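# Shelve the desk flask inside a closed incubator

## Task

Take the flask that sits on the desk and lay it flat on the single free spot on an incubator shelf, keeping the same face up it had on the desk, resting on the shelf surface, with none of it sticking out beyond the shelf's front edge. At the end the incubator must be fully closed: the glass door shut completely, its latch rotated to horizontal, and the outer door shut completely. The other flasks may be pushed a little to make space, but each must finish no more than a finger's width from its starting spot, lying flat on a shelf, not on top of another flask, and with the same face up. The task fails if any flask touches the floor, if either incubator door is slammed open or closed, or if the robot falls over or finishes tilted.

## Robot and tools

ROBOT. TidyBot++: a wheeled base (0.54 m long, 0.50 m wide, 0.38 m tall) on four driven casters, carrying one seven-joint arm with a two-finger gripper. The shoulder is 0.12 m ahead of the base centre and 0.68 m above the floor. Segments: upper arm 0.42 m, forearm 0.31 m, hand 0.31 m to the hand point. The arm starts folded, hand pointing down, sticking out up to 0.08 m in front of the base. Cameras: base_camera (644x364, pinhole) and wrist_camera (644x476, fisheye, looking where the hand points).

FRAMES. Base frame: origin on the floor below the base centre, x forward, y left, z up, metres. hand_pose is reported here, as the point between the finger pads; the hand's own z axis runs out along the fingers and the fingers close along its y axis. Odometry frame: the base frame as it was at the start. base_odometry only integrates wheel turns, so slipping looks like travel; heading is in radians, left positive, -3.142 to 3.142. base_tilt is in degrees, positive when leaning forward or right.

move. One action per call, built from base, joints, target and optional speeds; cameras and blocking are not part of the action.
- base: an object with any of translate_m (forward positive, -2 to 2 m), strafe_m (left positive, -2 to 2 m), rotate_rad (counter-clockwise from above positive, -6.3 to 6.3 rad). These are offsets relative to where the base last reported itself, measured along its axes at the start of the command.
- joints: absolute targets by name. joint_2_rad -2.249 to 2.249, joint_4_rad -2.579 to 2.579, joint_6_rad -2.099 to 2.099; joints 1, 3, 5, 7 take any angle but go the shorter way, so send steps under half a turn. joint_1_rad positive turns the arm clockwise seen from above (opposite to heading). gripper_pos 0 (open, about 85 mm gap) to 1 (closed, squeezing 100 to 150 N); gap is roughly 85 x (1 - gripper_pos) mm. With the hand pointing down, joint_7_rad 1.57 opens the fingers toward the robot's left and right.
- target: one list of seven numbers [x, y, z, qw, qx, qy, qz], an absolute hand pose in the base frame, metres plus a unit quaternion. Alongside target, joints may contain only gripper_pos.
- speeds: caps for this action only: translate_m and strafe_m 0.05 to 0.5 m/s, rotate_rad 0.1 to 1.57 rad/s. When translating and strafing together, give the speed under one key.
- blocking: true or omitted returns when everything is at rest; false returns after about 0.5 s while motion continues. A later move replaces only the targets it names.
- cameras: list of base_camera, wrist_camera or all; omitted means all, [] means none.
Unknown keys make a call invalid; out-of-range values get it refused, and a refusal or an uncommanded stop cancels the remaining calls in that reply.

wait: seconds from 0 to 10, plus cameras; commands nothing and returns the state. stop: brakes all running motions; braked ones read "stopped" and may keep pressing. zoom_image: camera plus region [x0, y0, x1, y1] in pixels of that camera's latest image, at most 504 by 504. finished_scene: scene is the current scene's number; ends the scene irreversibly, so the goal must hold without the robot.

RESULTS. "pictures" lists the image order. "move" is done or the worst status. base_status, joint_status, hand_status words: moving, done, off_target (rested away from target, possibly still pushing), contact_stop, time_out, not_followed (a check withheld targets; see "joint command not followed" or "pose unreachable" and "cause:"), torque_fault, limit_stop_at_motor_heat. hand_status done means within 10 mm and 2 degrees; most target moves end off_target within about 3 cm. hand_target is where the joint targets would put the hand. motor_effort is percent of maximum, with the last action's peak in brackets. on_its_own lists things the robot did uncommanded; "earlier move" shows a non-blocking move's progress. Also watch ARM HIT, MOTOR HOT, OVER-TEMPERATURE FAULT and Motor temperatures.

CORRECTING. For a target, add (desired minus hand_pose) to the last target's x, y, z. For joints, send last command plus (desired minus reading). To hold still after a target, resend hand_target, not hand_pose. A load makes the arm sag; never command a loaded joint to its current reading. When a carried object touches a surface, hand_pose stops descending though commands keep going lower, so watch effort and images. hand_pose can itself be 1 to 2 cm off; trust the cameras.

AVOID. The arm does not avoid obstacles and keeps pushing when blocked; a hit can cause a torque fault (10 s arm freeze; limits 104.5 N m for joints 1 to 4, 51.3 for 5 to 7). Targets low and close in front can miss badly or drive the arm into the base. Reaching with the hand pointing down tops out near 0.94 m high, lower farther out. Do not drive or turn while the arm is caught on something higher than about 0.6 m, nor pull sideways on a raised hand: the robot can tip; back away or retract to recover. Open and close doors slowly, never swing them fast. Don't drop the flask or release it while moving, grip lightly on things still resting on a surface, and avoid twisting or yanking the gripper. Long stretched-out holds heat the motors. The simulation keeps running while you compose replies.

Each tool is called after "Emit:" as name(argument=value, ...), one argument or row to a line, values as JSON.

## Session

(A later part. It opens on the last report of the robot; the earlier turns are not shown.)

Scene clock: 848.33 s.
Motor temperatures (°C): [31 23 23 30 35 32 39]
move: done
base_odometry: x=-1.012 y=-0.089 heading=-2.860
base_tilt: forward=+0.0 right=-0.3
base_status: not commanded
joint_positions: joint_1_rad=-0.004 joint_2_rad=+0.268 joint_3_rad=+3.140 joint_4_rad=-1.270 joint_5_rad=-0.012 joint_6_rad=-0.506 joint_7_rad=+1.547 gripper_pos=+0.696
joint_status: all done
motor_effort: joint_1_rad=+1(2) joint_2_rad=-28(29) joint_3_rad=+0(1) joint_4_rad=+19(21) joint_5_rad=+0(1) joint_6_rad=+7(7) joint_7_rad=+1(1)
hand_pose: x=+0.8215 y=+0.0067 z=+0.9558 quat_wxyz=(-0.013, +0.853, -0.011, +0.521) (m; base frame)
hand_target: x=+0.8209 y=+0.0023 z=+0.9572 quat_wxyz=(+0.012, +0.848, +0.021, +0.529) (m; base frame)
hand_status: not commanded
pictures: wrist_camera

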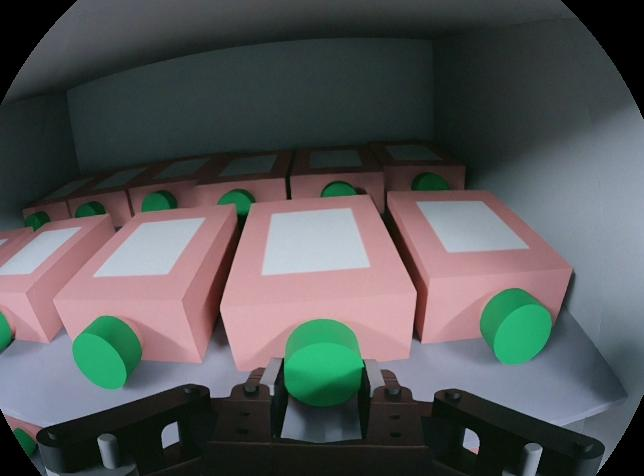

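Emit:
move(
  joints={"joint_2_rad":0.26,"joint_4_rad":-1.25,"joint_6_rad":-0.49},
  cameras=[],
)

Emit:
move(
  base={"translate_m":0.018},
  speeds={"translate_m":0.05},
  cameras=["wrist_camera"],
)

Emit:
zoom_image(
  camera="wrist_camera",
  region=[190, 130, 590, 470],
)

Scene clock: 859.97 s.
Motor temperatures (°C): [31 23 23 30 35 32 39]
move: done
base_odometry: x=-1.012 y=-0.089 heading=-2.860
base_tilt: forward=+0.1 right=-0.3
base_status: not commanded
joint_positions: joint_1_rad=-0.004 joint_2_rad=+0.270 joint_3_rad=+3.140 joint_4_rad=-1.265 joint_5_rad=-0.012 joint_6_rad=-0.506 joint_7_rad=+1.547 gripper_pos=+0.696
joint_status: all done
motor_effort: joint_1_rad=+0(2) joint_2_rad=-33(34) joint_3_rad=-1(2) joint_4_rad=+23(23) joint_5_rad=+0(1) joint_6_rad=+9(9) joint_7_rad=+1(1)
hand_pose: x=+0.8228 y=+0.0067 z=+0.9570 quat_wxyz=(-0.013, +0.853, -0.011, +0.522) (m; base frame)
hand_target: x=+0.8240 y=+0.0023 z=+0.9780 quat_wxyz=(+0.013, +0.841, +0.021, +0.540) (m; base frame)
hand_status: not commanded
pictures: none
No camera images: "cameras" was empty.

Scene clock: 860.80 s.
Motor temperatures (°C): [31 23 23 30 35 32 39]
move: done
base_odometry: x=-1.029 y=-0.094 heading=-2.859
base_tilt: forward=+0.1 right=-0.3
base_status: done
joint_positions: joint_1_rad=-0.004 joint_2_rad=+0.271 joint_3_rad=+3.140 joint_4_rad=-1.265 joint_5_rad=-0.012 joint_6_rad=-0.506 joint_7_rad=+1.547 gripper_pos=+0.696
joint_status: not commanded
motor_effort: joint_1_rad=-1(2) joint_2_rad=-33(36) joint_3_rad=-1(2) joint_4_rad=+22(23) joint_5_rad=+0(1) joint_6_rad=+9(9) joint_7_rad=+0(1)
hand_pose: x=+0.8229 y=+0.0067 z=+0.9566 quat_wxyz=(-0.013, +0.853, -0.011, +0.522) (m; base frame)
hand_target: x=+0.8240 y=+0.0023 z=+0.9780 quat_wxyz=(+0.013, +0.841, +0.021, +0.540) (m; base frame)
hand_status: not commanded
pictures: wrist_camera

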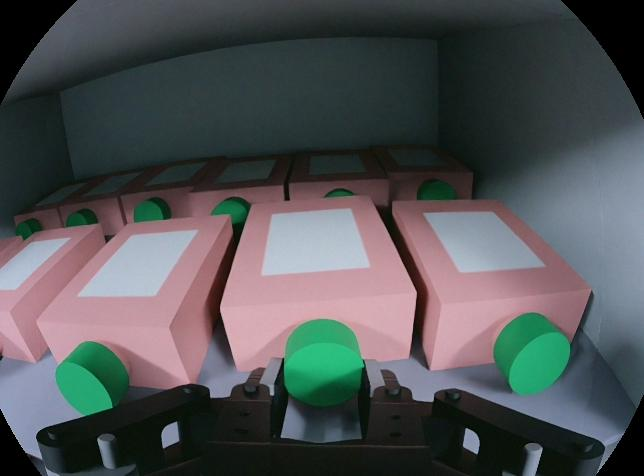

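Scaled by 1.260.

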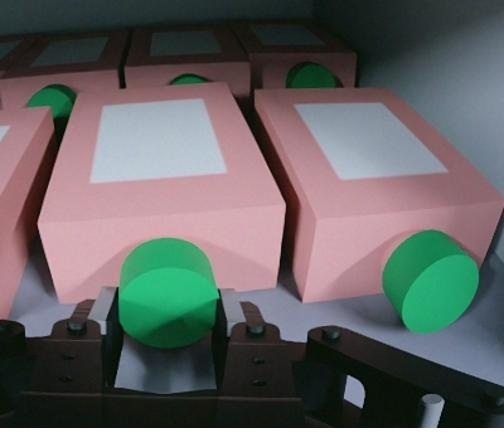

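Emit:
move(
  joints={"gripper_pos":0.62},
  cameras=["wrist_camera"],
)

Emit:
move(
  joints={"gripper_pos":0.45},
  cameras=["wrist_camera"],
)

Emit:
move(
  base={"translate_m":-0.06},
  speeds={"translate_m":0.06},
  cameras=["wrist_camera"],
)

Scene clock: 870.53 s.
Motor temperatures (°C): [31 23 23 30 35 32 39]
move: done
base_odometry: x=-1.029 y=-0.094 heading=-2.859
base_tilt: forward=+0.1 right=-0.3
base_status: not commanded
joint_positions: joint_1_rad=-0.004 joint_2_rad=+0.271 joint_3_rad=+3.140 joint_4_rad=-1.265 joint_5_rad=-0.012 joint_6_rad=-0.506 joint_7_rad=+1.547 gripper_pos=+0.620
joint_status: all done
motor_effort: joint_1_rad=+0(1) joint_2_rad=-31(33) joint_3_rad=+0(2) joint_4_rad=+22(23) joint_5_rad=+0(0) joint_6_rad=+8(9) joint_7_rad=+1(1)
hand_pose: x=+0.8229 y=+0.0067 z=+0.9567 quat_wxyz=(-0.013, +0.853, -0.011, +0.522) (m; base frame)
hand_target: x=+0.8240 y=+0.0023 z=+0.9780 quat_wxyz=(+0.013, +0.841, +0.021, +0.540) (m; base frame)
hand_status: not commanded
pictures: wrist_camera

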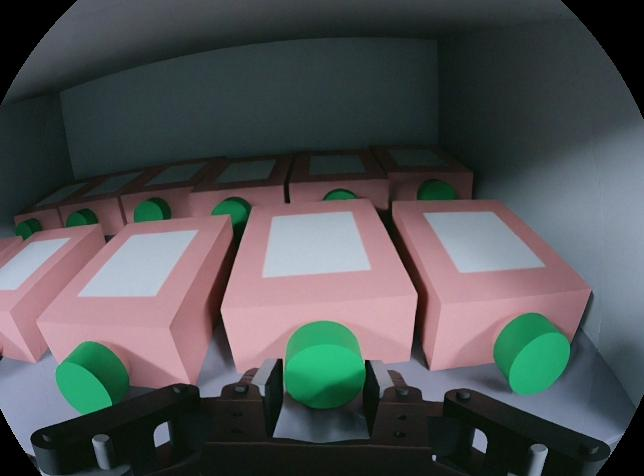

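Scene clock: 871.13 s.
Motor temperatures (°C): [31 23 23 30 35 32 39]
move: done
base_odometry: x=-1.029 y=-0.094 heading=-2.859
base_tilt: forward=+0.1 right=-0.3
base_status: not commanded
joint_positions: joint_1_rad=-0.004 joint_2_rad=+0.271 joint_3_rad=+3.140 joint_4_rad=-1.265 joint_5_rad=-0.012 joint_6_rad=-0.506 joint_7_rad=+1.547 gripper_pos=+0.450
joint_status: all done
motor_effort: joint_1_rad=-1(1) joint_2_rad=-32(32) joint_3_rad=-1(2) joint_4_rad=+22(22) joint_5_rad=+0(0) joint_6_rad=+8(8) joint_7_rad=+0(1)
hand_pose: x=+0.8229 y=+0.0067 z=+0.9567 quat_wxyz=(-0.013, +0.853, -0.011, +0.522) (m; base frame)
hand_target: x=+0.8240 y=+0.0023 z=+0.9780 quat_wxyz=(+0.013, +0.841, +0.021, +0.540) (m; base frame)
hand_status: not commanded
pictures: wrist_camera

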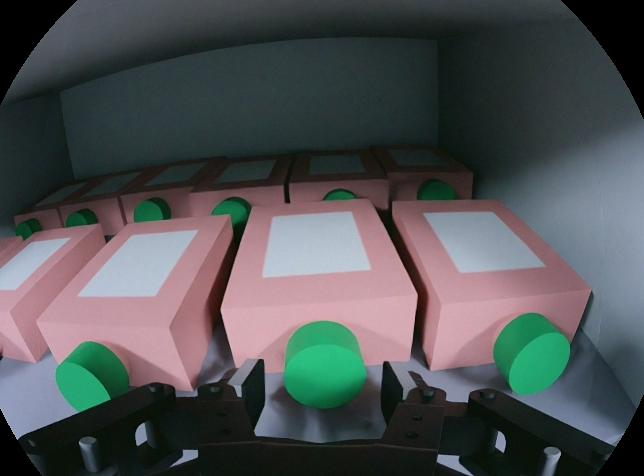

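Scene clock: 872.63 s.
Motor temperatures (°C): [31 23 23 30 35 32 39]
move: done
base_odometry: x=-0.971 y=-0.078 heading=-2.859
base_tilt: forward=+0.0 right=-0.4
base_status: done
joint_positions: joint_1_rad=-0.004 joint_2_rad=+0.269 joint_3_rad=+3.140 joint_4_rad=-1.265 joint_5_rad=-0.012 joint_6_rad=-0.506 joint_7_rad=+1.547 gripper_pos=+0.450
joint_status: not commanded
motor_effort: joint_1_rad=-1(1) joint_2_rad=-31(35) joint_3_rad=-1(3) joint_4_rad=+22(22) joint_5_rad=+0(1) joint_6_rad=+8(8) joint_7_rad=+1(1)
hand_pose: x=+0.8226 y=+0.0067 z=+0.9577 quat_wxyz=(-0.013, +0.852, -0.011, +0.523) (m; base frame)
hand_target: x=+0.8240 y=+0.0023 z=+0.9780 quat_wxyz=(+0.013, +0.841, +0.021, +0.540) (m; base frame)
hand_status: not commanded
pictures: wrist_camera

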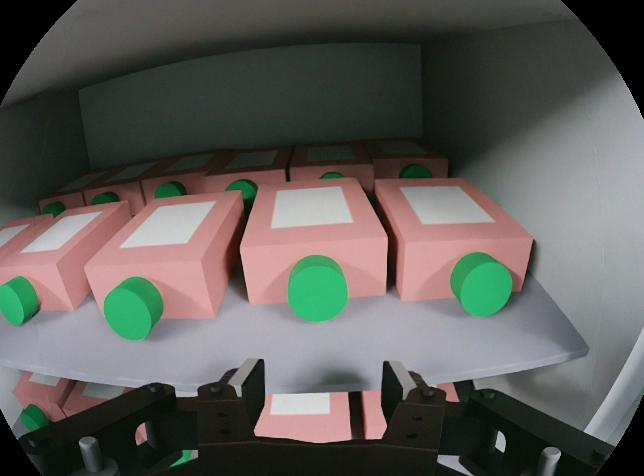

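Emit:
move(
  base={"translate_m":-0.5,"strafe_m":-0.04},
  speeds={"translate_m":0.25},
)

Scene clock: 884.43 s.
Motor temperatures (°C): [31 23 23 30 35 32 39]
move: done
base_odometry: x=-0.502 y=+0.100 heading=-2.859
base_tilt: forward=+0.0 right=-0.3
base_status: done
joint_positions: joint_1_rad=-0.004 joint_2_rad=+0.267 joint_3_rad=+3.140 joint_4_rad=-1.265 joint_5_rad=-0.012 joint_6_rad=-0.506 joint_7_rad=+1.547 gripper_pos=+0.450
joint_status: not commanded
motor_effort: joint_1_rad=-1(2) joint_2_rad=-31(35) joint_3_rad=-2(2) joint_4_rad=+22(22) joint_5_rad=+0(1) joint_6_rad=+8(9) joint_7_rad=+1(1)
hand_pose: x=+0.8220 y=+0.0067 z=+0.9595 quat_wxyz=(-0.013, +0.852, -0.011, +0.524) (m; base frame)
hand_target: x=+0.8240 y=+0.0023 z=+0.9780 quat_wxyz=(+0.013, +0.841, +0.021, +0.540) (m; base frame)
hand_status: not commanded
pictures: base_camera, wrist_camera

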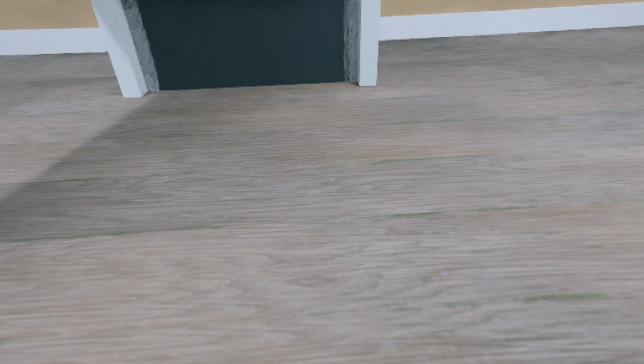

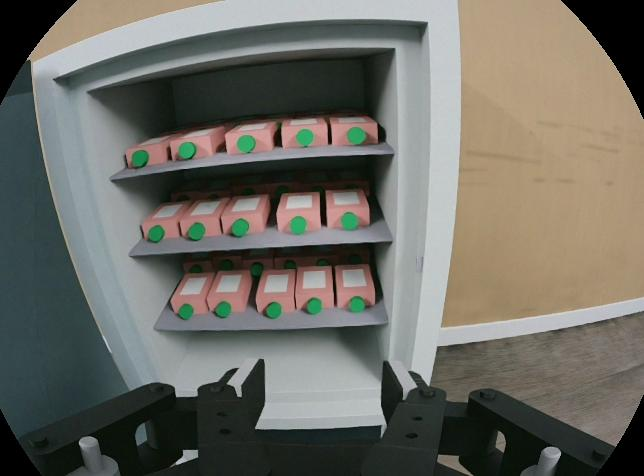

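Emit:
move(
  base={"rotate_rad":0.35,"translate_m":-0.15},
  joints={"joint_1_rad":0.0,"joint_2_rad":-0.4,"joint_3_rad":3.14,"joint_4_rad":-1.73,"joint_5_rad":0.0,"joint_6_rad":-0.7,"joint_7_rad":1.62,"gripper_pos":1.0},
)

Scene clock: 907.57 s.
Motor temperatures (°C): [31 23 23 30 35 32 39]
move: done
base_odometry: x=-0.358 y=+0.142 heading=-2.509
base_tilt: forward=+0.0 right=-0.3
base_status: done
joint_positions: joint_1_rad=-0.008 joint_2_rad=-0.383 joint_3_rad=+3.129 joint_4_rad=-1.720 joint_5_rad=-0.012 joint_6_rad=-0.646 joint_7_rad=+1.547 gripper_pos=+0.999
joint_status: all done
motor_effort: joint_1_rad=+0(5) joint_2_rad=-7(36) joint_3_rad=+0(5) joint_4_rad=+21(23) joint_5_rad=+0(2) joint_6_rad=+8(9) joint_7_rad=+0(1)
hand_pose: x=+0.5523 y=+0.0142 z=+1.0205 quat_wxyz=(-0.016, +0.837, -0.002, +0.547) (m; base frame)
hand_target: x=+0.5395 y=+0.0022 z=+1.0063 quat_wxyz=(+0.013, +0.849, +0.022, +0.527) (m; base frame)
hand_status: not commanded
pictures: base_camera, wrist_camera

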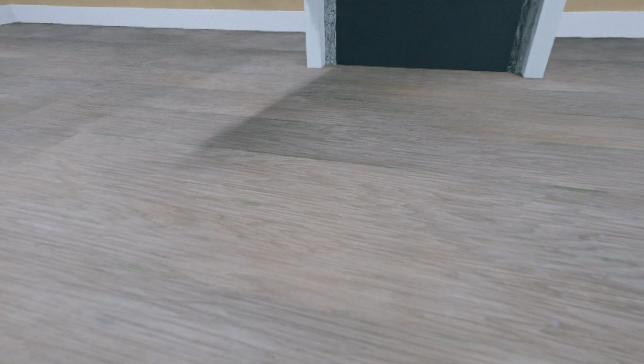

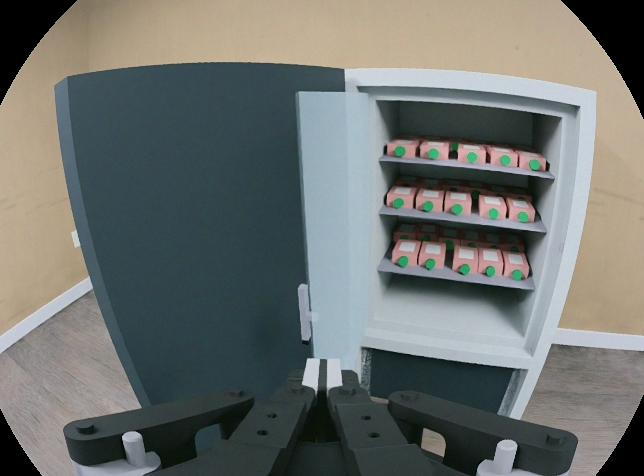

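Emit:
move(
  base={"rotate_rad":-0.491},
  joints={"joint_1_rad":0.0,"joint_2_rad":0.195,"joint_3_rad":3.14,"joint_4_rad":-1.91,"joint_5_rad":0.0,"joint_6_rad":0.515,"joint_7_rad":1.62,"gripper_pos":1.0},
)

Scene clock: 979.20 s.
Motor temperatures (°C): [31 22 23 30 35 32 39]
move: done
base_odometry: x=-0.358 y=+0.142 heading=-2.999
base_tilt: forward=+0.0 right=-0.3
base_status: done
joint_positions: joint_1_rad=-0.002 joint_2_rad=+0.195 joint_3_rad=+3.133 joint_4_rad=-1.900 joint_5_rad=-0.012 joint_6_rad=+0.469 joint_7_rad=+1.547 gripper_pos=+0.999
joint_status: all done
motor_effort: joint_1_rad=+0(3) joint_2_rad=-27(29) joint_3_rad=-1(4) joint_4_rad=+20(23) joint_5_rad=+0(1) joint_6_rad=+9(10) joint_7_rad=+0(2)
hand_pose: x=+0.7834 y=+0.0063 z=+0.9205 quat_wxyz=(-0.014, +0.726, -0.011, +0.687) (m; base frame)
hand_target: x=+0.7823 y=+0.0023 z=+0.9286 quat_wxyz=(+0.017, +0.714, +0.018, +0.700) (m; base frame)
hand_status: not commanded
pictures: base_camera, wrist_camera

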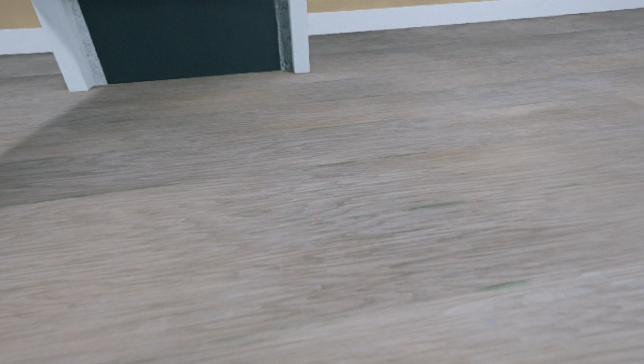

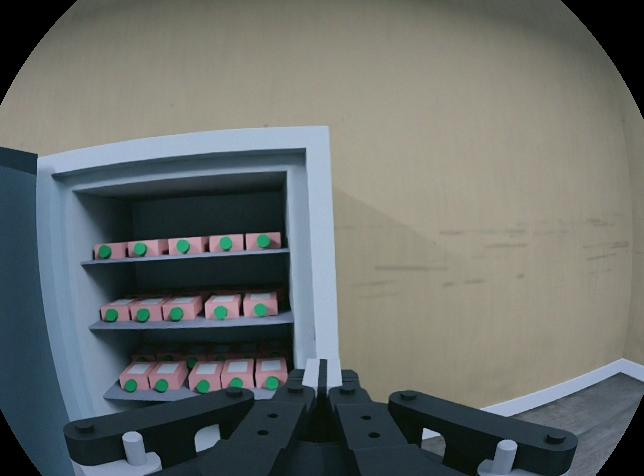

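Emit:
move(
  base={"translate_m":-0.019,"strafe_m":0.548},
  speeds={"strafe_m":0.25},
)

Scene clock: 987.43 s.
Motor temperatures (°C): [31 22 23 30 35 32 39]
move: done
base_odometry: x=-0.262 y=-0.398 heading=-3.000
base_tilt: forward=+0.1 right=-0.3
base_status: done
joint_positions: joint_1_rad=-0.002 joint_2_rad=+0.195 joint_3_rad=+3.133 joint_4_rad=-1.900 joint_5_rad=-0.012 joint_6_rad=+0.472 joint_7_rad=+1.547 gripper_pos=+0.999
joint_status: not commanded
motor_effort: joint_1_rad=+0(3) joint_2_rad=-27(27) joint_3_rad=-1(3) joint_4_rad=+20(21) joint_5_rad=+0(1) joint_6_rad=+9(9) joint_7_rad=+1(1)
hand_pose: x=+0.7834 y=+0.0056 z=+0.9214 quat_wxyz=(-0.014, +0.725, -0.012, +0.688) (m; base frame)
hand_target: x=+0.7823 y=+0.0023 z=+0.9286 quat_wxyz=(+0.017, +0.714, +0.018, +0.700) (m; base frame)
hand_status: not commanded
pictures: base_camera, wrist_camera

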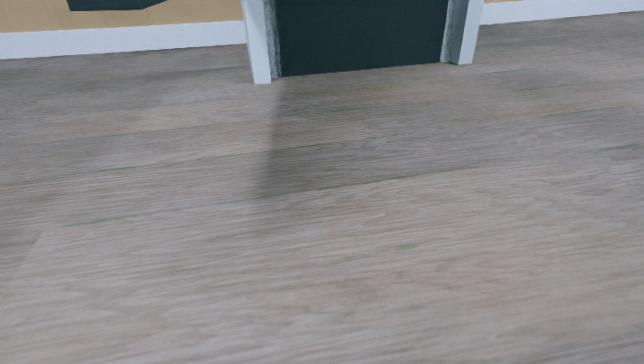

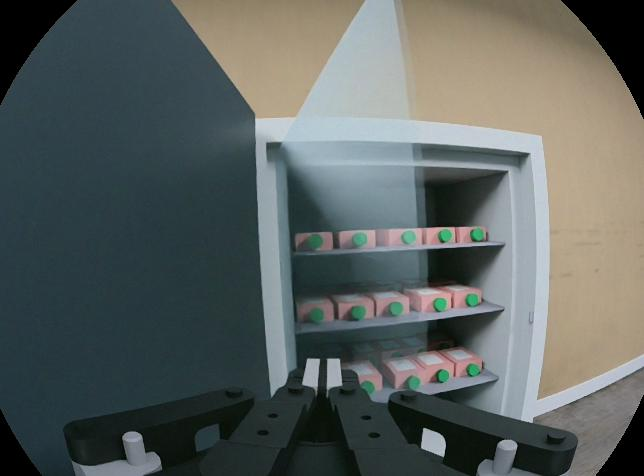

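Emit:
move(
  base={"translate_m":0.11,"strafe_m":0.0},
  speeds={"translate_m":0.1},
  cameras=["wrist_camera"],
)

Scene clock: 994.00 s.
Motor temperatures (°C): [31 22 23 30 35 32 39]
move: done
base_odometry: x=-0.371 y=-0.414 heading=-3.000
base_tilt: forward=+0.0 right=-0.3
base_status: done
joint_positions: joint_1_rad=-0.002 joint_2_rad=+0.200 joint_3_rad=+3.133 joint_4_rad=-1.902 joint_5_rad=-0.012 joint_6_rad=+0.474 joint_7_rad=+1.547 gripper_pos=+0.999
joint_status: not commanded
motor_effort: joint_1_rad=+0(2) joint_2_rad=-27(30) joint_3_rad=-1(2) joint_4_rad=+20(21) joint_5_rad=+0(1) joint_6_rad=+9(9) joint_7_rad=+0(1)
hand_pose: x=+0.7841 y=+0.0060 z=+0.9171 quat_wxyz=(-0.014, +0.727, -0.012, +0.686) (m; base frame)
hand_target: x=+0.7823 y=+0.0023 z=+0.9286 quat_wxyz=(+0.017, +0.714, +0.018, +0.700) (m; base frame)
hand_status: not commanded
pictures: wrist_camera

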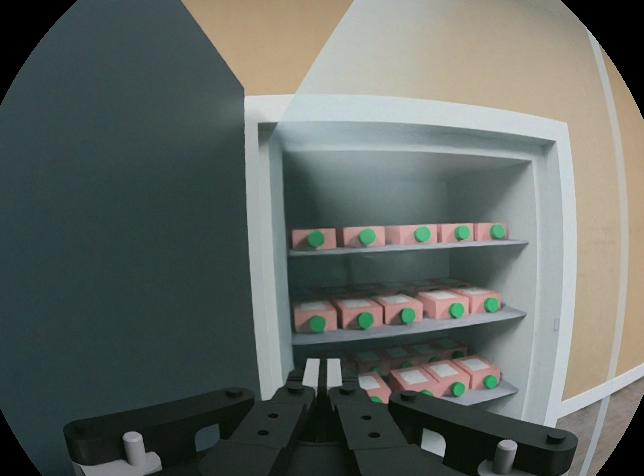

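Emit:
move(
  base={"translate_m":0.03,"strafe_m":-0.089},
  speeds={"strafe_m":0.06},
  cameras=["wrist_camera"],
)

Scene clock: 1008.60 s.
Motor temperatures (°C): [31 22 23 30 35 32 39]
move: done
base_odometry: x=-0.413 y=-0.330 heading=-3.000
base_tilt: forward=+0.1 right=-0.3
base_status: done
joint_positions: joint_1_rad=-0.001 joint_2_rad=+0.200 joint_3_rad=+3.133 joint_4_rad=-1.903 joint_5_rad=-0.012 joint_6_rad=+0.474 joint_7_rad=+1.547 gripper_pos=+0.999
joint_status: not commanded
motor_effort: joint_1_rad=-1(3) joint_2_rad=-27(28) joint_3_rad=-1(3) joint_4_rad=+20(21) joint_5_rad=+0(1) joint_6_rad=+9(9) joint_7_rad=+1(1)
hand_pose: x=+0.7841 y=+0.0054 z=+0.9171 quat_wxyz=(-0.014, +0.727, -0.012, +0.686) (m; base frame)
hand_target: x=+0.7823 y=+0.0023 z=+0.9286 quat_wxyz=(+0.017, +0.714, +0.018, +0.700) (m; base frame)
hand_status: not commanded
pictures: wrist_camera

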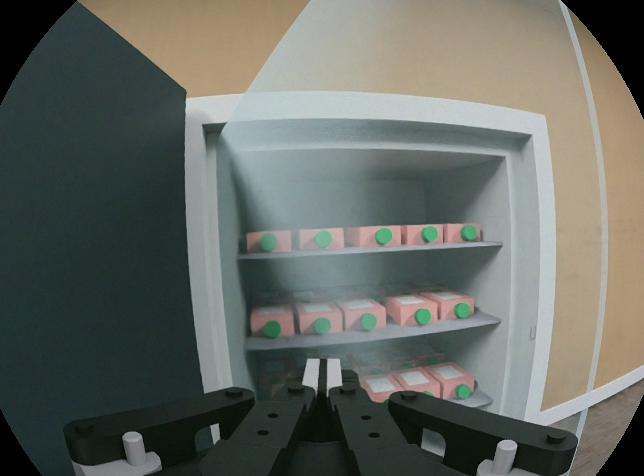

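Emit:
move(
  base={"translate_m":0.02,"strafe_m":-0.079},
  speeds={"strafe_m":0.06},
  cameras=["wrist_camera"],
)

Emit:
move(
  base={"translate_m":0.035,"strafe_m":-0.075},
  speeds={"strafe_m":0.06},
  cameras=["wrist_camera"],
)

Scene clock: 1021.07 s.
Motor temperatures (°C): [31 22 23 30 35 32 39]
move: done
base_odometry: x=-0.444 y=-0.255 heading=-3.000
base_tilt: forward=+0.1 right=-0.3
base_status: done
joint_positions: joint_1_rad=-0.001 joint_2_rad=+0.200 joint_3_rad=+3.134 joint_4_rad=-1.903 joint_5_rad=-0.012 joint_6_rad=+0.474 joint_7_rad=+1.547 gripper_pos=+0.999
joint_status: not commanded
motor_effort: joint_1_rad=+0(3) joint_2_rad=-27(28) joint_3_rad=+0(3) joint_4_rad=+20(21) joint_5_rad=+0(1) joint_6_rad=+9(9) joint_7_rad=+1(1)
hand_pose: x=+0.7841 y=+0.0050 z=+0.9171 quat_wxyz=(-0.014, +0.727, -0.012, +0.686) (m; base frame)
hand_target: x=+0.7823 y=+0.0023 z=+0.9286 quat_wxyz=(+0.017, +0.714, +0.018, +0.700) (m; base frame)
hand_status: not commanded
pictures: wrist_camera

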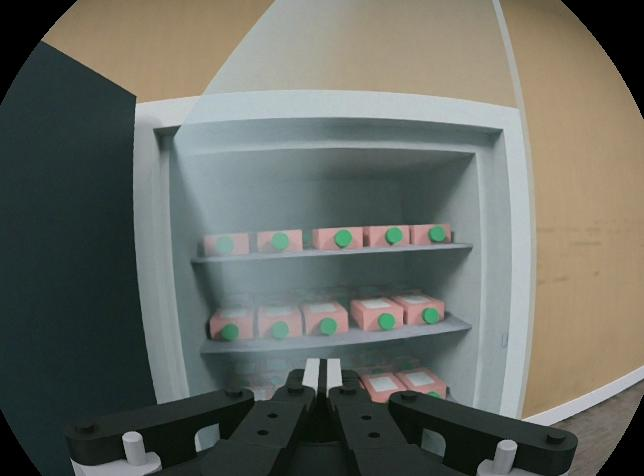

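Scene clock: 1022.93 s.
Motor temperatures (°C): [31 22 23 30 35 32 39]
move: done
base_odometry: x=-0.489 y=-0.185 heading=-3.000
base_tilt: forward=+0.0 right=-0.2
base_status: done
joint_positions: joint_1_rad=-0.001 joint_2_rad=+0.199 joint_3_rad=+3.134 joint_4_rad=-1.903 joint_5_rad=-0.012 joint_6_rad=+0.474 joint_7_rad=+1.547 gripper_pos=+0.999
joint_status: not commanded
motor_effort: joint_1_rad=+0(4) joint_2_rad=-27(28) joint_3_rad=-1(3) joint_4_rad=+20(20) joint_5_rad=+0(1) joint_6_rad=+9(9) joint_7_rad=+1(1)
hand_pose: x=+0.7841 y=+0.0050 z=+0.9172 quat_wxyz=(-0.014, +0.727, -0.012, +0.687) (m; base frame)
hand_target: x=+0.7823 y=+0.0023 z=+0.9286 quat_wxyz=(+0.017, +0.714, +0.018, +0.700) (m; base frame)
hand_status: not commanded
pictures: wrist_camera

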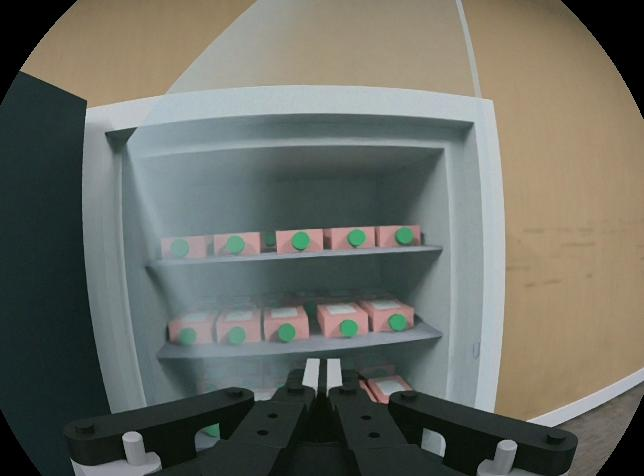

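Emit:
move(
  base={"translate_m":0.05,"strafe_m":-0.06},
  speeds={"strafe_m":0.06},
  cameras=["wrist_camera"],
)

Emit:
move(
  base={"translate_m":0.058,"strafe_m":-0.059},
  speeds={"strafe_m":0.06},
  cameras=["wrist_camera"],
)

Scene clock: 1042.30 s.
Motor temperatures (°C): [31 22 23 30 35 32 39]
move: done
base_odometry: x=-0.547 y=-0.133 heading=-3.000
base_tilt: forward=+0.1 right=-0.3
base_status: done
joint_positions: joint_1_rad=+0.000 joint_2_rad=+0.199 joint_3_rad=+3.134 joint_4_rad=-1.903 joint_5_rad=-0.012 joint_6_rad=+0.475 joint_7_rad=+1.547 gripper_pos=+0.999
joint_status: not commanded
motor_effort: joint_1_rad=-1(3) joint_2_rad=-27(29) joint_3_rad=-1(3) joint_4_rad=+20(21) joint_5_rad=+0(1) joint_6_rad=+9(9) joint_7_rad=+1(1)
hand_pose: x=+0.7840 y=+0.0047 z=+0.9172 quat_wxyz=(-0.013, +0.727, -0.012, +0.687) (m; base frame)
hand_target: x=+0.7823 y=+0.0023 z=+0.9286 quat_wxyz=(+0.017, +0.714, +0.018, +0.700) (m; base frame)
hand_status: not commanded
pictures: wrist_camera

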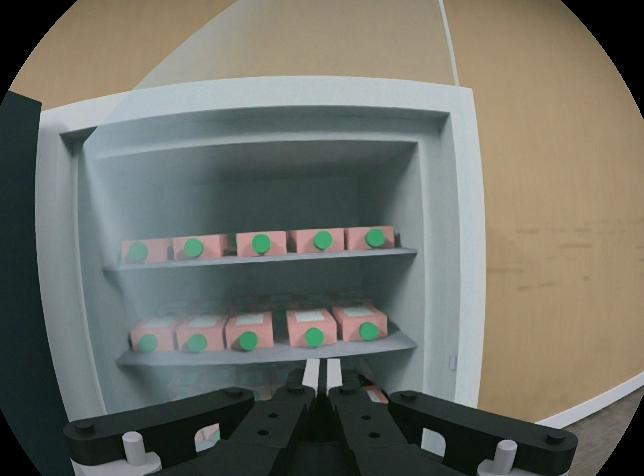

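Scene clock: 1044.17 s.
Motor temperatures (°C): [31 22 23 30 35 32 39]
move: done
base_odometry: x=-0.613 y=-0.082 heading=-3.000
base_tilt: forward=+0.0 right=-0.4
base_status: done
joint_positions: joint_1_rad=+0.000 joint_2_rad=+0.199 joint_3_rad=+3.134 joint_4_rad=-1.903 joint_5_rad=-0.012 joint_6_rad=+0.475 joint_7_rad=+1.547 gripper_pos=+0.999
joint_status: not commanded
motor_effort: joint_1_rad=-1(3) joint_2_rad=-27(29) joint_3_rad=-1(3) joint_4_rad=+20(21) joint_5_rad=+0(1) joint_6_rad=+9(9) joint_7_rad=+1(1)
hand_pose: x=+0.7840 y=+0.0045 z=+0.9170 quat_wxyz=(-0.013, +0.727, -0.012, +0.687) (m; base frame)
hand_target: x=+0.7823 y=+0.0023 z=+0.9286 quat_wxyz=(+0.017, +0.714, +0.018, +0.700) (m; base frame)
hand_status: not commanded
pictures: wrist_camera

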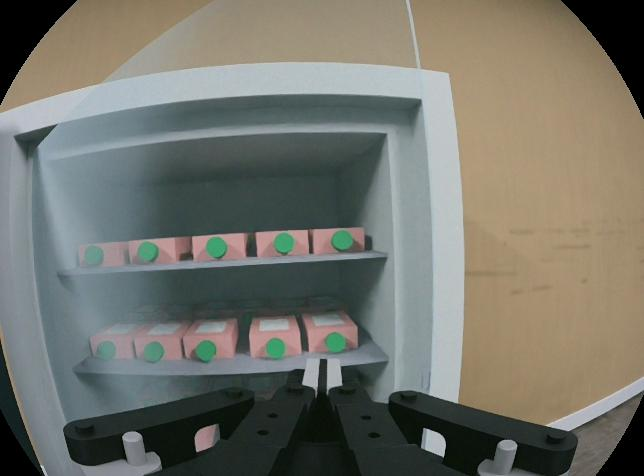

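Emit:
move(
  base={"translate_m":0.068,"strafe_m":-0.047},
  speeds={"translate_m":0.06},
  cameras=["wrist_camera"],
)

Emit:
move(
  base={"translate_m":0.074,"strafe_m":-0.036},
  speeds={"translate_m":0.06},
  cameras=["wrist_camera"],
)

Scene clock: 1052.93 s.
Motor temperatures (°C): [31 22 23 30 35 32 39]
move: done
base_odometry: x=-0.687 y=-0.045 heading=-3.000
base_tilt: forward=+0.0 right=-0.3
base_status: done
joint_positions: joint_1_rad=+0.000 joint_2_rad=+0.200 joint_3_rad=+3.134 joint_4_rad=-1.904 joint_5_rad=-0.012 joint_6_rad=+0.476 joint_7_rad=+1.547 gripper_pos=+0.999
joint_status: not commanded
motor_effort: joint_1_rad=-1(2) joint_2_rad=-27(29) joint_3_rad=-1(2) joint_4_rad=+20(21) joint_5_rad=+0(1) joint_6_rad=+9(9) joint_7_rad=+0(1)
hand_pose: x=+0.7839 y=+0.0044 z=+0.9168 quat_wxyz=(-0.013, +0.727, -0.012, +0.687) (m; base frame)
hand_target: x=+0.7823 y=+0.0023 z=+0.9286 quat_wxyz=(+0.017, +0.714, +0.018, +0.700) (m; base frame)
hand_status: not commanded
pictures: wrist_camera

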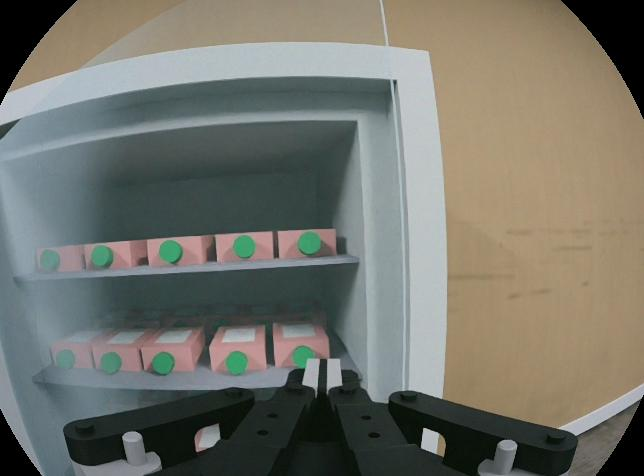

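Scene clock: 1054.80 s.
Motor temperatures (°C): [31 22 23 30 35 32 39]
move: done
base_odometry: x=-0.765 y=-0.020 heading=-3.000
base_tilt: forward=+0.1 right=-0.4
base_status: done
joint_positions: joint_1_rad=+0.000 joint_2_rad=+0.200 joint_3_rad=+3.134 joint_4_rad=-1.905 joint_5_rad=-0.012 joint_6_rad=+0.476 joint_7_rad=+1.547 gripper_pos=+0.999
joint_status: not commanded
motor_effort: joint_1_rad=-1(3) joint_2_rad=-27(29) joint_3_rad=-2(2) joint_4_rad=+19(21) joint_5_rad=+0(1) joint_6_rad=+9(9) joint_7_rad=+0(1)
hand_pose: x=+0.7838 y=+0.0044 z=+0.9165 quat_wxyz=(-0.013, +0.727, -0.012, +0.686) (m; base frame)
hand_target: x=+0.7823 y=+0.0023 z=+0.9286 quat_wxyz=(+0.017, +0.714, +0.018, +0.700) (m; base frame)
hand_status: not commanded
pictures: wrist_camera

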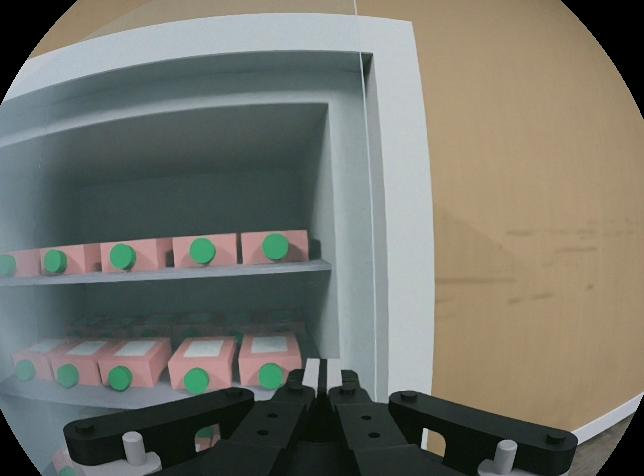

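Emit:
move(
  base={"translate_m":0.079,"strafe_m":-0.022},
  speeds={"translate_m":0.06},
  cameras=["wrist_camera"],
)

Emit:
move(
  base={"translate_m":0.05,"strafe_m":-0.004},
  speeds={"translate_m":0.05},
  cameras=["wrist_camera"],
)

Scene clock: 1062.37 s.
Motor temperatures (°C): [31 22 23 30 35 32 39]
move: done
base_odometry: x=-0.847 y=-0.009 heading=-3.001
base_tilt: forward=+0.0 right=-0.3
base_status: done
joint_positions: joint_1_rad=+0.000 joint_2_rad=+0.200 joint_3_rad=+3.134 joint_4_rad=-1.905 joint_5_rad=-0.012 joint_6_rad=+0.476 joint_7_rad=+1.547 gripper_pos=+0.999
joint_status: not commanded
motor_effort: joint_1_rad=+1(2) joint_2_rad=-27(30) joint_3_rad=-2(2) joint_4_rad=+20(21) joint_5_rad=+0(1) joint_6_rad=+9(9) joint_7_rad=+1(1)
hand_pose: x=+0.7838 y=+0.0044 z=+0.9161 quat_wxyz=(-0.013, +0.727, -0.012, +0.686) (m; base frame)
hand_target: x=+0.7823 y=+0.0023 z=+0.9286 quat_wxyz=(+0.017, +0.714, +0.018, +0.700) (m; base frame)
hand_status: not commanded
pictures: wrist_camera

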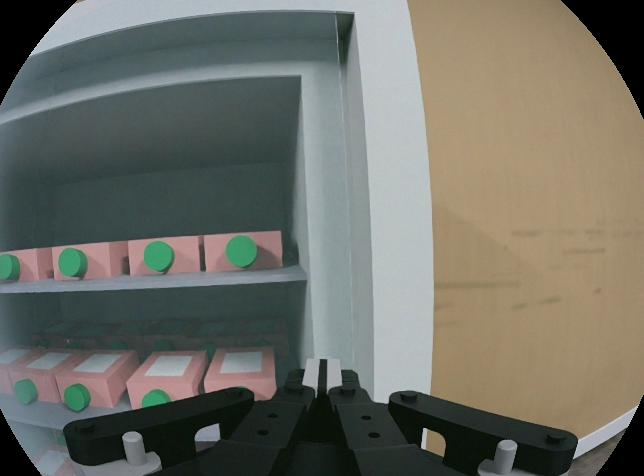

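Scene clock: 1063.83 s.
Motor temperatures (°C): [31 22 23 30 35 32 39]
move: done
base_odometry: x=-0.897 y=-0.012 heading=-3.001
base_tilt: forward=+0.1 right=-0.4
base_status: done
joint_positions: joint_1_rad=+0.000 joint_2_rad=+0.200 joint_3_rad=+3.134 joint_4_rad=-1.906 joint_5_rad=-0.012 joint_6_rad=+0.477 joint_7_rad=+1.547 gripper_pos=+0.999
joint_status: not commanded
motor_effort: joint_1_rad=-1(2) joint_2_rad=-27(30) joint_3_rad=-1(2) joint_4_rad=+20(21) joint_5_rad=+0(1) joint_6_rad=+9(9) joint_7_rad=+1(1)
hand_pose: x=+0.7837 y=+0.0044 z=+0.9158 quat_wxyz=(-0.013, +0.727, -0.012, +0.686) (m; base frame)
hand_target: x=+0.7823 y=+0.0023 z=+0.9286 quat_wxyz=(+0.017, +0.714, +0.018, +0.700) (m; base frame)
hand_status: not commanded
pictures: wrist_camera

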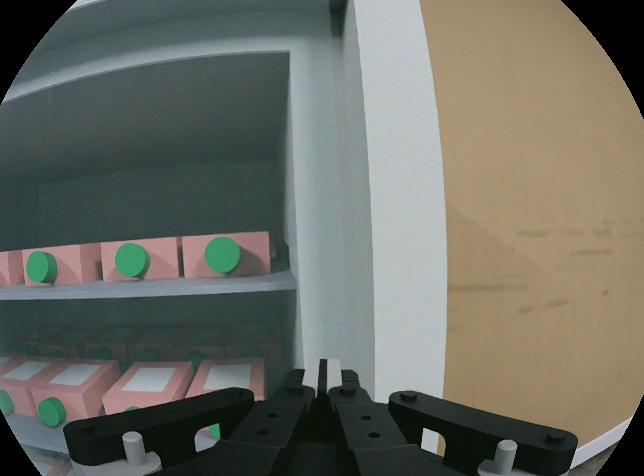

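Emit:
move(
  base={"translate_m":0.05,"strafe_m":0.005},
  speeds={"translate_m":0.05},
  cameras=["wrist_camera"],
)

Emit:
move(
  base={"translate_m":0.03,"strafe_m":0.004},
  speeds={"translate_m":0.05},
  cameras=["wrist_camera"],
)

Scene clock: 1074.60 s.
Motor temperatures (°C): [31 22 23 30 35 32 39]
move: done
base_odometry: x=-0.946 y=-0.024 heading=-3.001
base_tilt: forward=+0.1 right=-0.3
base_status: done
joint_positions: joint_1_rad=+0.000 joint_2_rad=+0.200 joint_3_rad=+3.134 joint_4_rad=-1.906 joint_5_rad=-0.012 joint_6_rad=+0.477 joint_7_rad=+1.547 gripper_pos=+0.999
joint_status: not commanded
motor_effort: joint_1_rad=+0(2) joint_2_rad=-27(29) joint_3_rad=-1(2) joint_4_rad=+20(21) joint_5_rad=+0(1) joint_6_rad=+9(9) joint_7_rad=+0(1)
hand_pose: x=+0.7837 y=+0.0044 z=+0.9155 quat_wxyz=(-0.013, +0.727, -0.012, +0.686) (m; base frame)
hand_target: x=+0.7823 y=+0.0023 z=+0.9286 quat_wxyz=(+0.017, +0.714, +0.018, +0.700) (m; base frame)
hand_status: not commanded
pictures: wrist_camera

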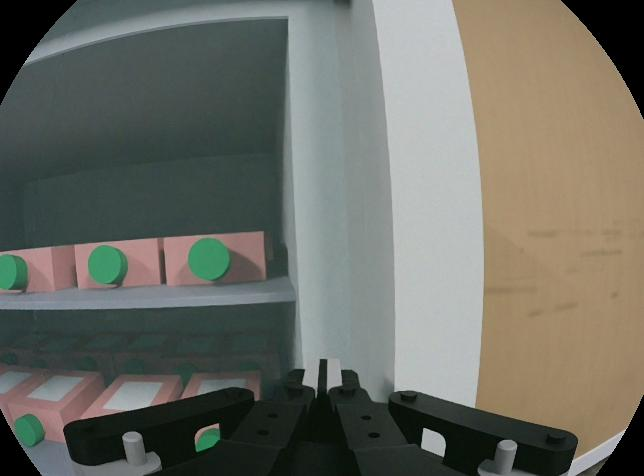

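Scene clock: 1075.67 s.
Motor temperatures (°C): [31 22 23 30 35 32 39]
move: done
base_odometry: x=-0.975 y=-0.032 heading=-3.001
base_tilt: forward=+0.0 right=-0.4
base_status: done
joint_positions: joint_1_rad=+0.000 joint_2_rad=+0.201 joint_3_rad=+3.134 joint_4_rad=-1.907 joint_5_rad=-0.012 joint_6_rad=+0.477 joint_7_rad=+1.547 gripper_pos=+0.999
joint_status: not commanded
motor_effort: joint_1_rad=-1(2) joint_2_rad=-27(29) joint_3_rad=+0(2) joint_4_rad=+20(21) joint_5_rad=+0(1) joint_6_rad=+9(10) joint_7_rad=+1(1)
hand_pose: x=+0.7837 y=+0.0044 z=+0.9150 quat_wxyz=(-0.013, +0.728, -0.012, +0.686) (m; base frame)
hand_target: x=+0.7823 y=+0.0023 z=+0.9286 quat_wxyz=(+0.017, +0.714, +0.018, +0.700) (m; base frame)
hand_status: not commanded
pictures: wrist_camera

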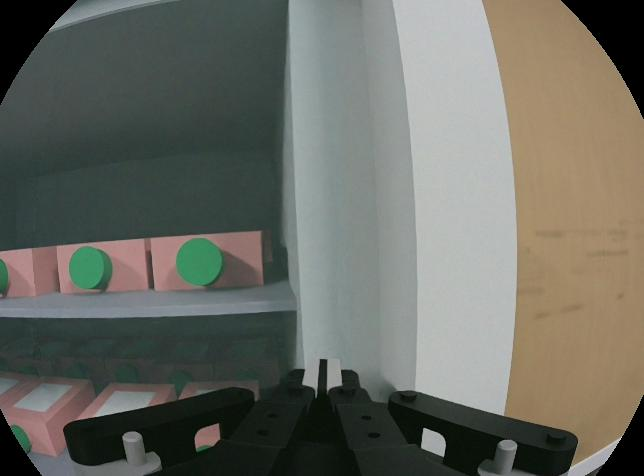

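Emit:
move(
  base={"translate_m":0.02,"strafe_m":0.003},
  speeds={"translate_m":0.05},
  cameras=[],
)

Emit:
move(
  base={"translate_m":0.02,"strafe_m":0.003},
  speeds={"translate_m":0.05},
  cameras=["wrist_camera"],
)

Scene clock: 1081.17 s.
Motor temperatures (°C): [31 22 23 30 35 32 39]
move: done
base_odometry: x=-0.995 y=-0.037 heading=-3.001
base_tilt: forward=+0.1 right=-0.3
base_status: done
joint_positions: joint_1_rad=+0.000 joint_2_rad=+0.200 joint_3_rad=+3.134 joint_4_rad=-1.908 joint_5_rad=-0.012 joint_6_rad=+0.478 joint_7_rad=+1.547 gripper_pos=+0.999
joint_status: not commanded
motor_effort: joint_1_rad=+1(2) joint_2_rad=-27(28) joint_3_rad=-1(3) joint_4_rad=+20(23) joint_5_rad=+0(1) joint_6_rad=+9(9) joint_7_rad=+0(1)
hand_pose: x=+0.7832 y=+0.0044 z=+0.9147 quat_wxyz=(-0.013, +0.728, -0.012, +0.686) (m; base frame)
hand_target: x=+0.7823 y=+0.0023 z=+0.9286 quat_wxyz=(+0.017, +0.714, +0.018, +0.700) (m; base frame)
hand_status: not commanded
pictures: none
No camera images: "cameras" was empty.

Scene clock: 1082.10 s.
Motor temperatures (°C): [31 22 23 30 35 32 39]
move: done
base_odometry: x=-1.014 y=-0.043 heading=-3.002
base_tilt: forward=+0.0 right=-0.3
base_status: done
joint_positions: joint_1_rad=+0.003 joint_2_rad=+0.157 joint_3_rad=+3.134 joint_4_rad=-1.957 joint_5_rad=-0.012 joint_6_rad=+0.478 joint_7_rad=+1.547 gripper_pos=+0.999
joint_status: not commanded
motor_effort: joint_1_rad=-2(4) joint_2_rad=-17(27) joint_3_rad=-2(4) joint_4_rad=+28(30) joint_5_rad=+1(2) joint_6_rad=+11(12) joint_7_rad=+1(1)
hand_pose: x=+0.7644 y=+0.0020 z=+0.9147 quat_wxyz=(-0.012, +0.730, -0.014, +0.684) (m; base frame)
hand_target: x=+0.7823 y=+0.0023 z=+0.9286 quat_wxyz=(+0.017, +0.714, +0.018, +0.700) (m; base frame)
hand_status: not commanded
pictures: wrist_camera

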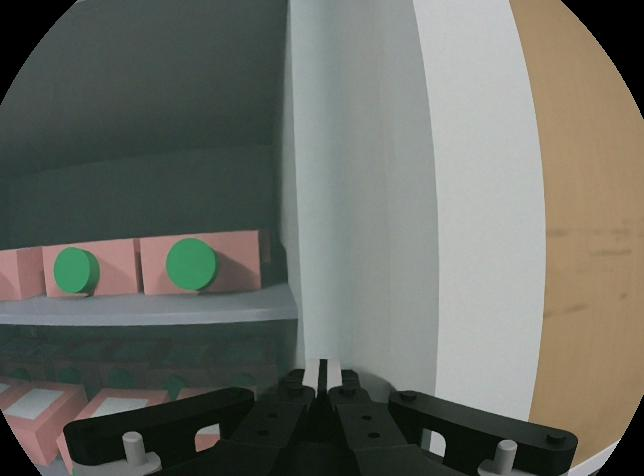

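Emit:
move(
  base={"translate_m":-0.25,"strafe_m":-0.03},
  speeds={"translate_m":0.1},
  cameras=[],
)

Emit:
move(
  joints={"joint_1_rad":0.0,"joint_2_rad":-0.1,"joint_4_rad":-1.85,"joint_6_rad":-0.2},
)

Scene clock: 1092.90 s.
Motor temperatures (°C): [31 22 23 30 35 32 39]
move: done
base_odometry: x=-0.771 y=+0.022 heading=-3.002
base_tilt: forward=+0.0 right=-0.2
base_status: done
joint_positions: joint_1_rad=+0.001 joint_2_rad=+0.197 joint_3_rad=+3.134 joint_4_rad=-1.918 joint_5_rad=-0.012 joint_6_rad=+0.482 joint_7_rad=+1.547 gripper_pos=+0.999
joint_status: not commanded
motor_effort: joint_1_rad=+0(2) joint_2_rad=-27(29) joint_3_rad=-1(3) joint_4_rad=+19(26) joint_5_rad=+0(1) joint_6_rad=+9(10) joint_7_rad=+1(1)
hand_pose: x=+0.7809 y=+0.0033 z=+0.9120 quat_wxyz=(-0.013, +0.729, -0.013, +0.684) (m; base frame)
hand_target: x=+0.7823 y=+0.0023 z=+0.9286 quat_wxyz=(+0.017, +0.714, +0.018, +0.700) (m; base frame)
hand_status: not commanded
pictures: none
No camera images: "cameras" was empty.

Scene clock: 1094.67 s.
Motor temperatures (°C): [31 22 23 30 35 32 39]
move: done
base_odometry: x=-0.771 y=+0.022 heading=-3.002
base_tilt: forward=+0.0 right=-0.2
base_status: not commanded
joint_positions: joint_1_rad=+0.001 joint_2_rad=-0.092 joint_3_rad=+3.134 joint_4_rad=-1.867 joint_5_rad=-0.012 joint_6_rad=-0.143 joint_7_rad=+1.547 gripper_pos=+0.999
joint_status: all done
motor_effort: joint_1_rad=-1(1) joint_2_rad=-18(29) joint_3_rad=-1(1) joint_4_rad=+21(22) joint_5_rad=+0(1) joint_6_rad=+9(10) joint_7_rad=+0(1)
hand_pose: x=+0.6806 y=+0.0056 z=+0.9311 quat_wxyz=(-0.013, +0.819, -0.012, +0.574) (m; base frame)
hand_target: x=+0.6755 y=+0.0023 z=+0.9292 quat_wxyz=(+0.013, +0.827, +0.021, +0.561) (m; base frame)
hand_status: not commanded
pictures: base_camera, wrist_camera

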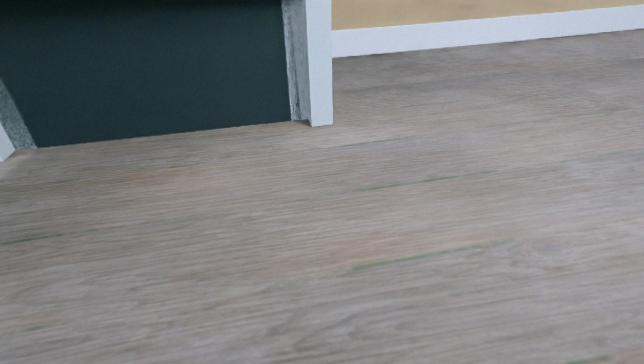

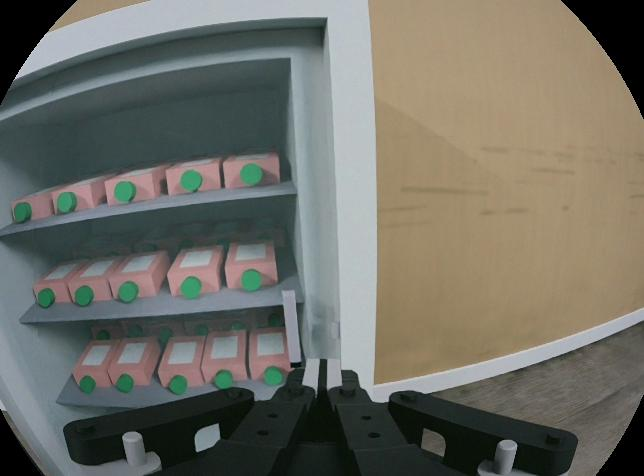

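Emit:
zoom_image(
  camera="wrist_camera",
  region=[220, 250, 380, 390],
)

Emit:
zoom_image(
  camera="wrist_camera",
  region=[240, 0, 400, 120],
)

Scaled by 3.150.

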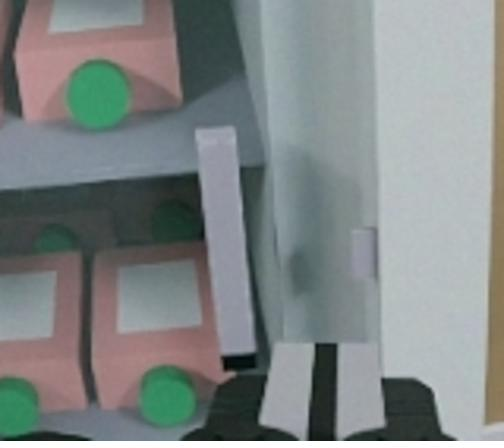

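Scaled by 3.150.

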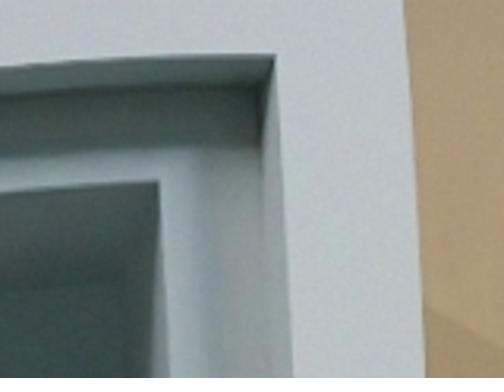

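Emit:
move(
  base={"translate_m":-0.07,"strafe_m":-0.18,"rotate_rad":0.202},
  speeds={"strafe_m":0.2},
  cameras=[],
)

Emit:
move(
  joints={"joint_1_rad":0.0,"joint_2_rad":0.605,"joint_4_rad":-1.9,"joint_6_rad":0.99,"joint_7_rad":1.645,"gripper_pos":0.4},
)

Scene clock: 1124.20 s.
Motor temperatures (°C): [31 22 23 30 35 32 39]
move: done
base_odometry: x=-0.726 y=+0.210 heading=-2.799
base_tilt: forward=+0.1 right=-0.2
base_status: done
joint_positions: joint_1_rad=-0.003 joint_2_rad=-0.093 joint_3_rad=+3.134 joint_4_rad=-1.867 joint_5_rad=-0.012 joint_6_rad=-0.147 joint_7_rad=+1.547 gripper_pos=+0.999
joint_status: not commanded
motor_effort: joint_1_rad=-1(3) joint_2_rad=-18(20) joint_3_rad=-1(2) joint_4_rad=+22(22) joint_5_rad=+1(1) joint_6_rad=+9(9) joint_7_rad=+0(1)
hand_pose: x=+0.6802 y=+0.0080 z=+0.9302 quat_wxyz=(-0.014, +0.820, -0.010, +0.573) (m; base frame)
hand_target: x=+0.6755 y=+0.0023 z=+0.9292 quat_wxyz=(+0.013, +0.827, +0.021, +0.561) (m; base frame)
hand_status: not commanded
pictures: none
No camera images: "cameras" was empty.

Scene clock: 1126.57 s.
Motor temperatures (°C): [31 22 23 30 35 32 39]
move: done
base_odometry: x=-0.726 y=+0.210 heading=-2.799
base_tilt: forward=+0.1 right=-0.3
base_status: not commanded
joint_positions: joint_1_rad=-0.003 joint_2_rad=+0.605 joint_3_rad=+3.134 joint_4_rad=-1.889 joint_5_rad=-0.012 joint_6_rad=+0.944 joint_7_rad=+1.570 gripper_pos=+0.400
joint_status: all done
motor_effort: joint_1_rad=+0(2) joint_2_rad=-36(39) joint_3_rad=-3(3) joint_4_rad=+16(23) joint_5_rad=+0(1) joint_6_rad=+9(10) joint_7_rad=+1(1)
hand_pose: x=+0.8592 y=+0.0046 z=+0.7838 quat_wxyz=(-0.004, +0.700, -0.005, +0.715) (m; base frame)
hand_target: x=+0.8560 y=+0.0022 z=+0.7925 quat_wxyz=(+0.026, +0.687, +0.026, +0.726) (m; base frame)
hand_status: not commanded
pictures: base_camera, wrist_camera

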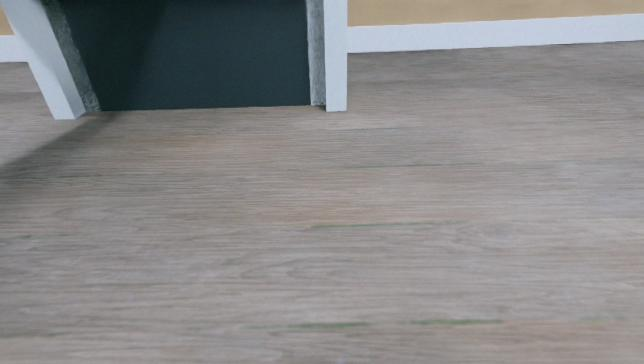

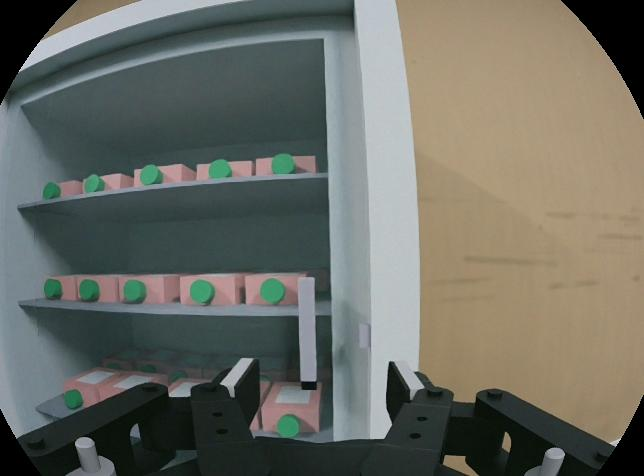

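Emit:
move(
  base={"translate_m":0.15,"strafe_m":0.013},
  joints={"joint_2_rad":0.63,"gripper_pos":0.5},
  speeds={"translate_m":0.1},
  cameras=["wrist_camera"],
)

Scene clock: 1137.57 s.
Motor temperatures (°C): [31 22 23 30 35 32 39]
move: done
base_odometry: x=-0.864 y=+0.147 heading=-2.799
base_tilt: forward=+0.1 right=-0.4
base_status: done
joint_positions: joint_1_rad=-0.003 joint_2_rad=+0.629 joint_3_rad=+3.134 joint_4_rad=-1.891 joint_5_rad=-0.012 joint_6_rad=+0.949 joint_7_rad=+1.570 gripper_pos=+0.500
joint_status: all done
motor_effort: joint_1_rad=+0(2) joint_2_rad=-37(39) joint_3_rad=-1(2) joint_4_rad=+15(17) joint_5_rad=+0(1) joint_6_rad=+9(9) joint_7_rad=+1(1)
hand_pose: x=+0.8607 y=+0.0046 z=+0.7666 quat_wxyz=(-0.004, +0.707, -0.005, +0.707) (m; base frame)
hand_target: x=+0.8585 y=+0.0022 z=+0.7740 quat_wxyz=(+0.026, +0.696, +0.026, +0.717) (m; base frame)
hand_status: not commanded
pictures: wrist_camera

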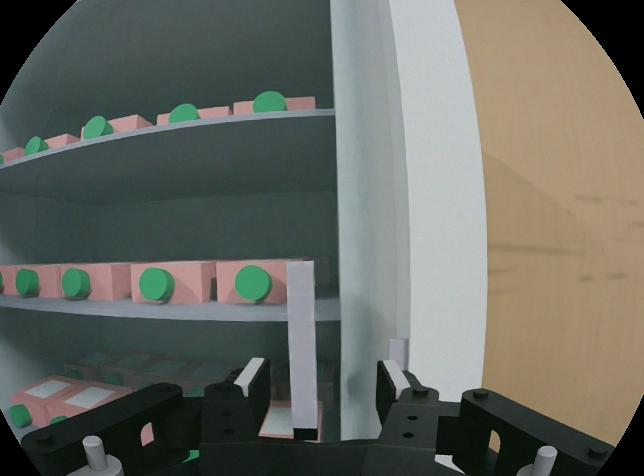

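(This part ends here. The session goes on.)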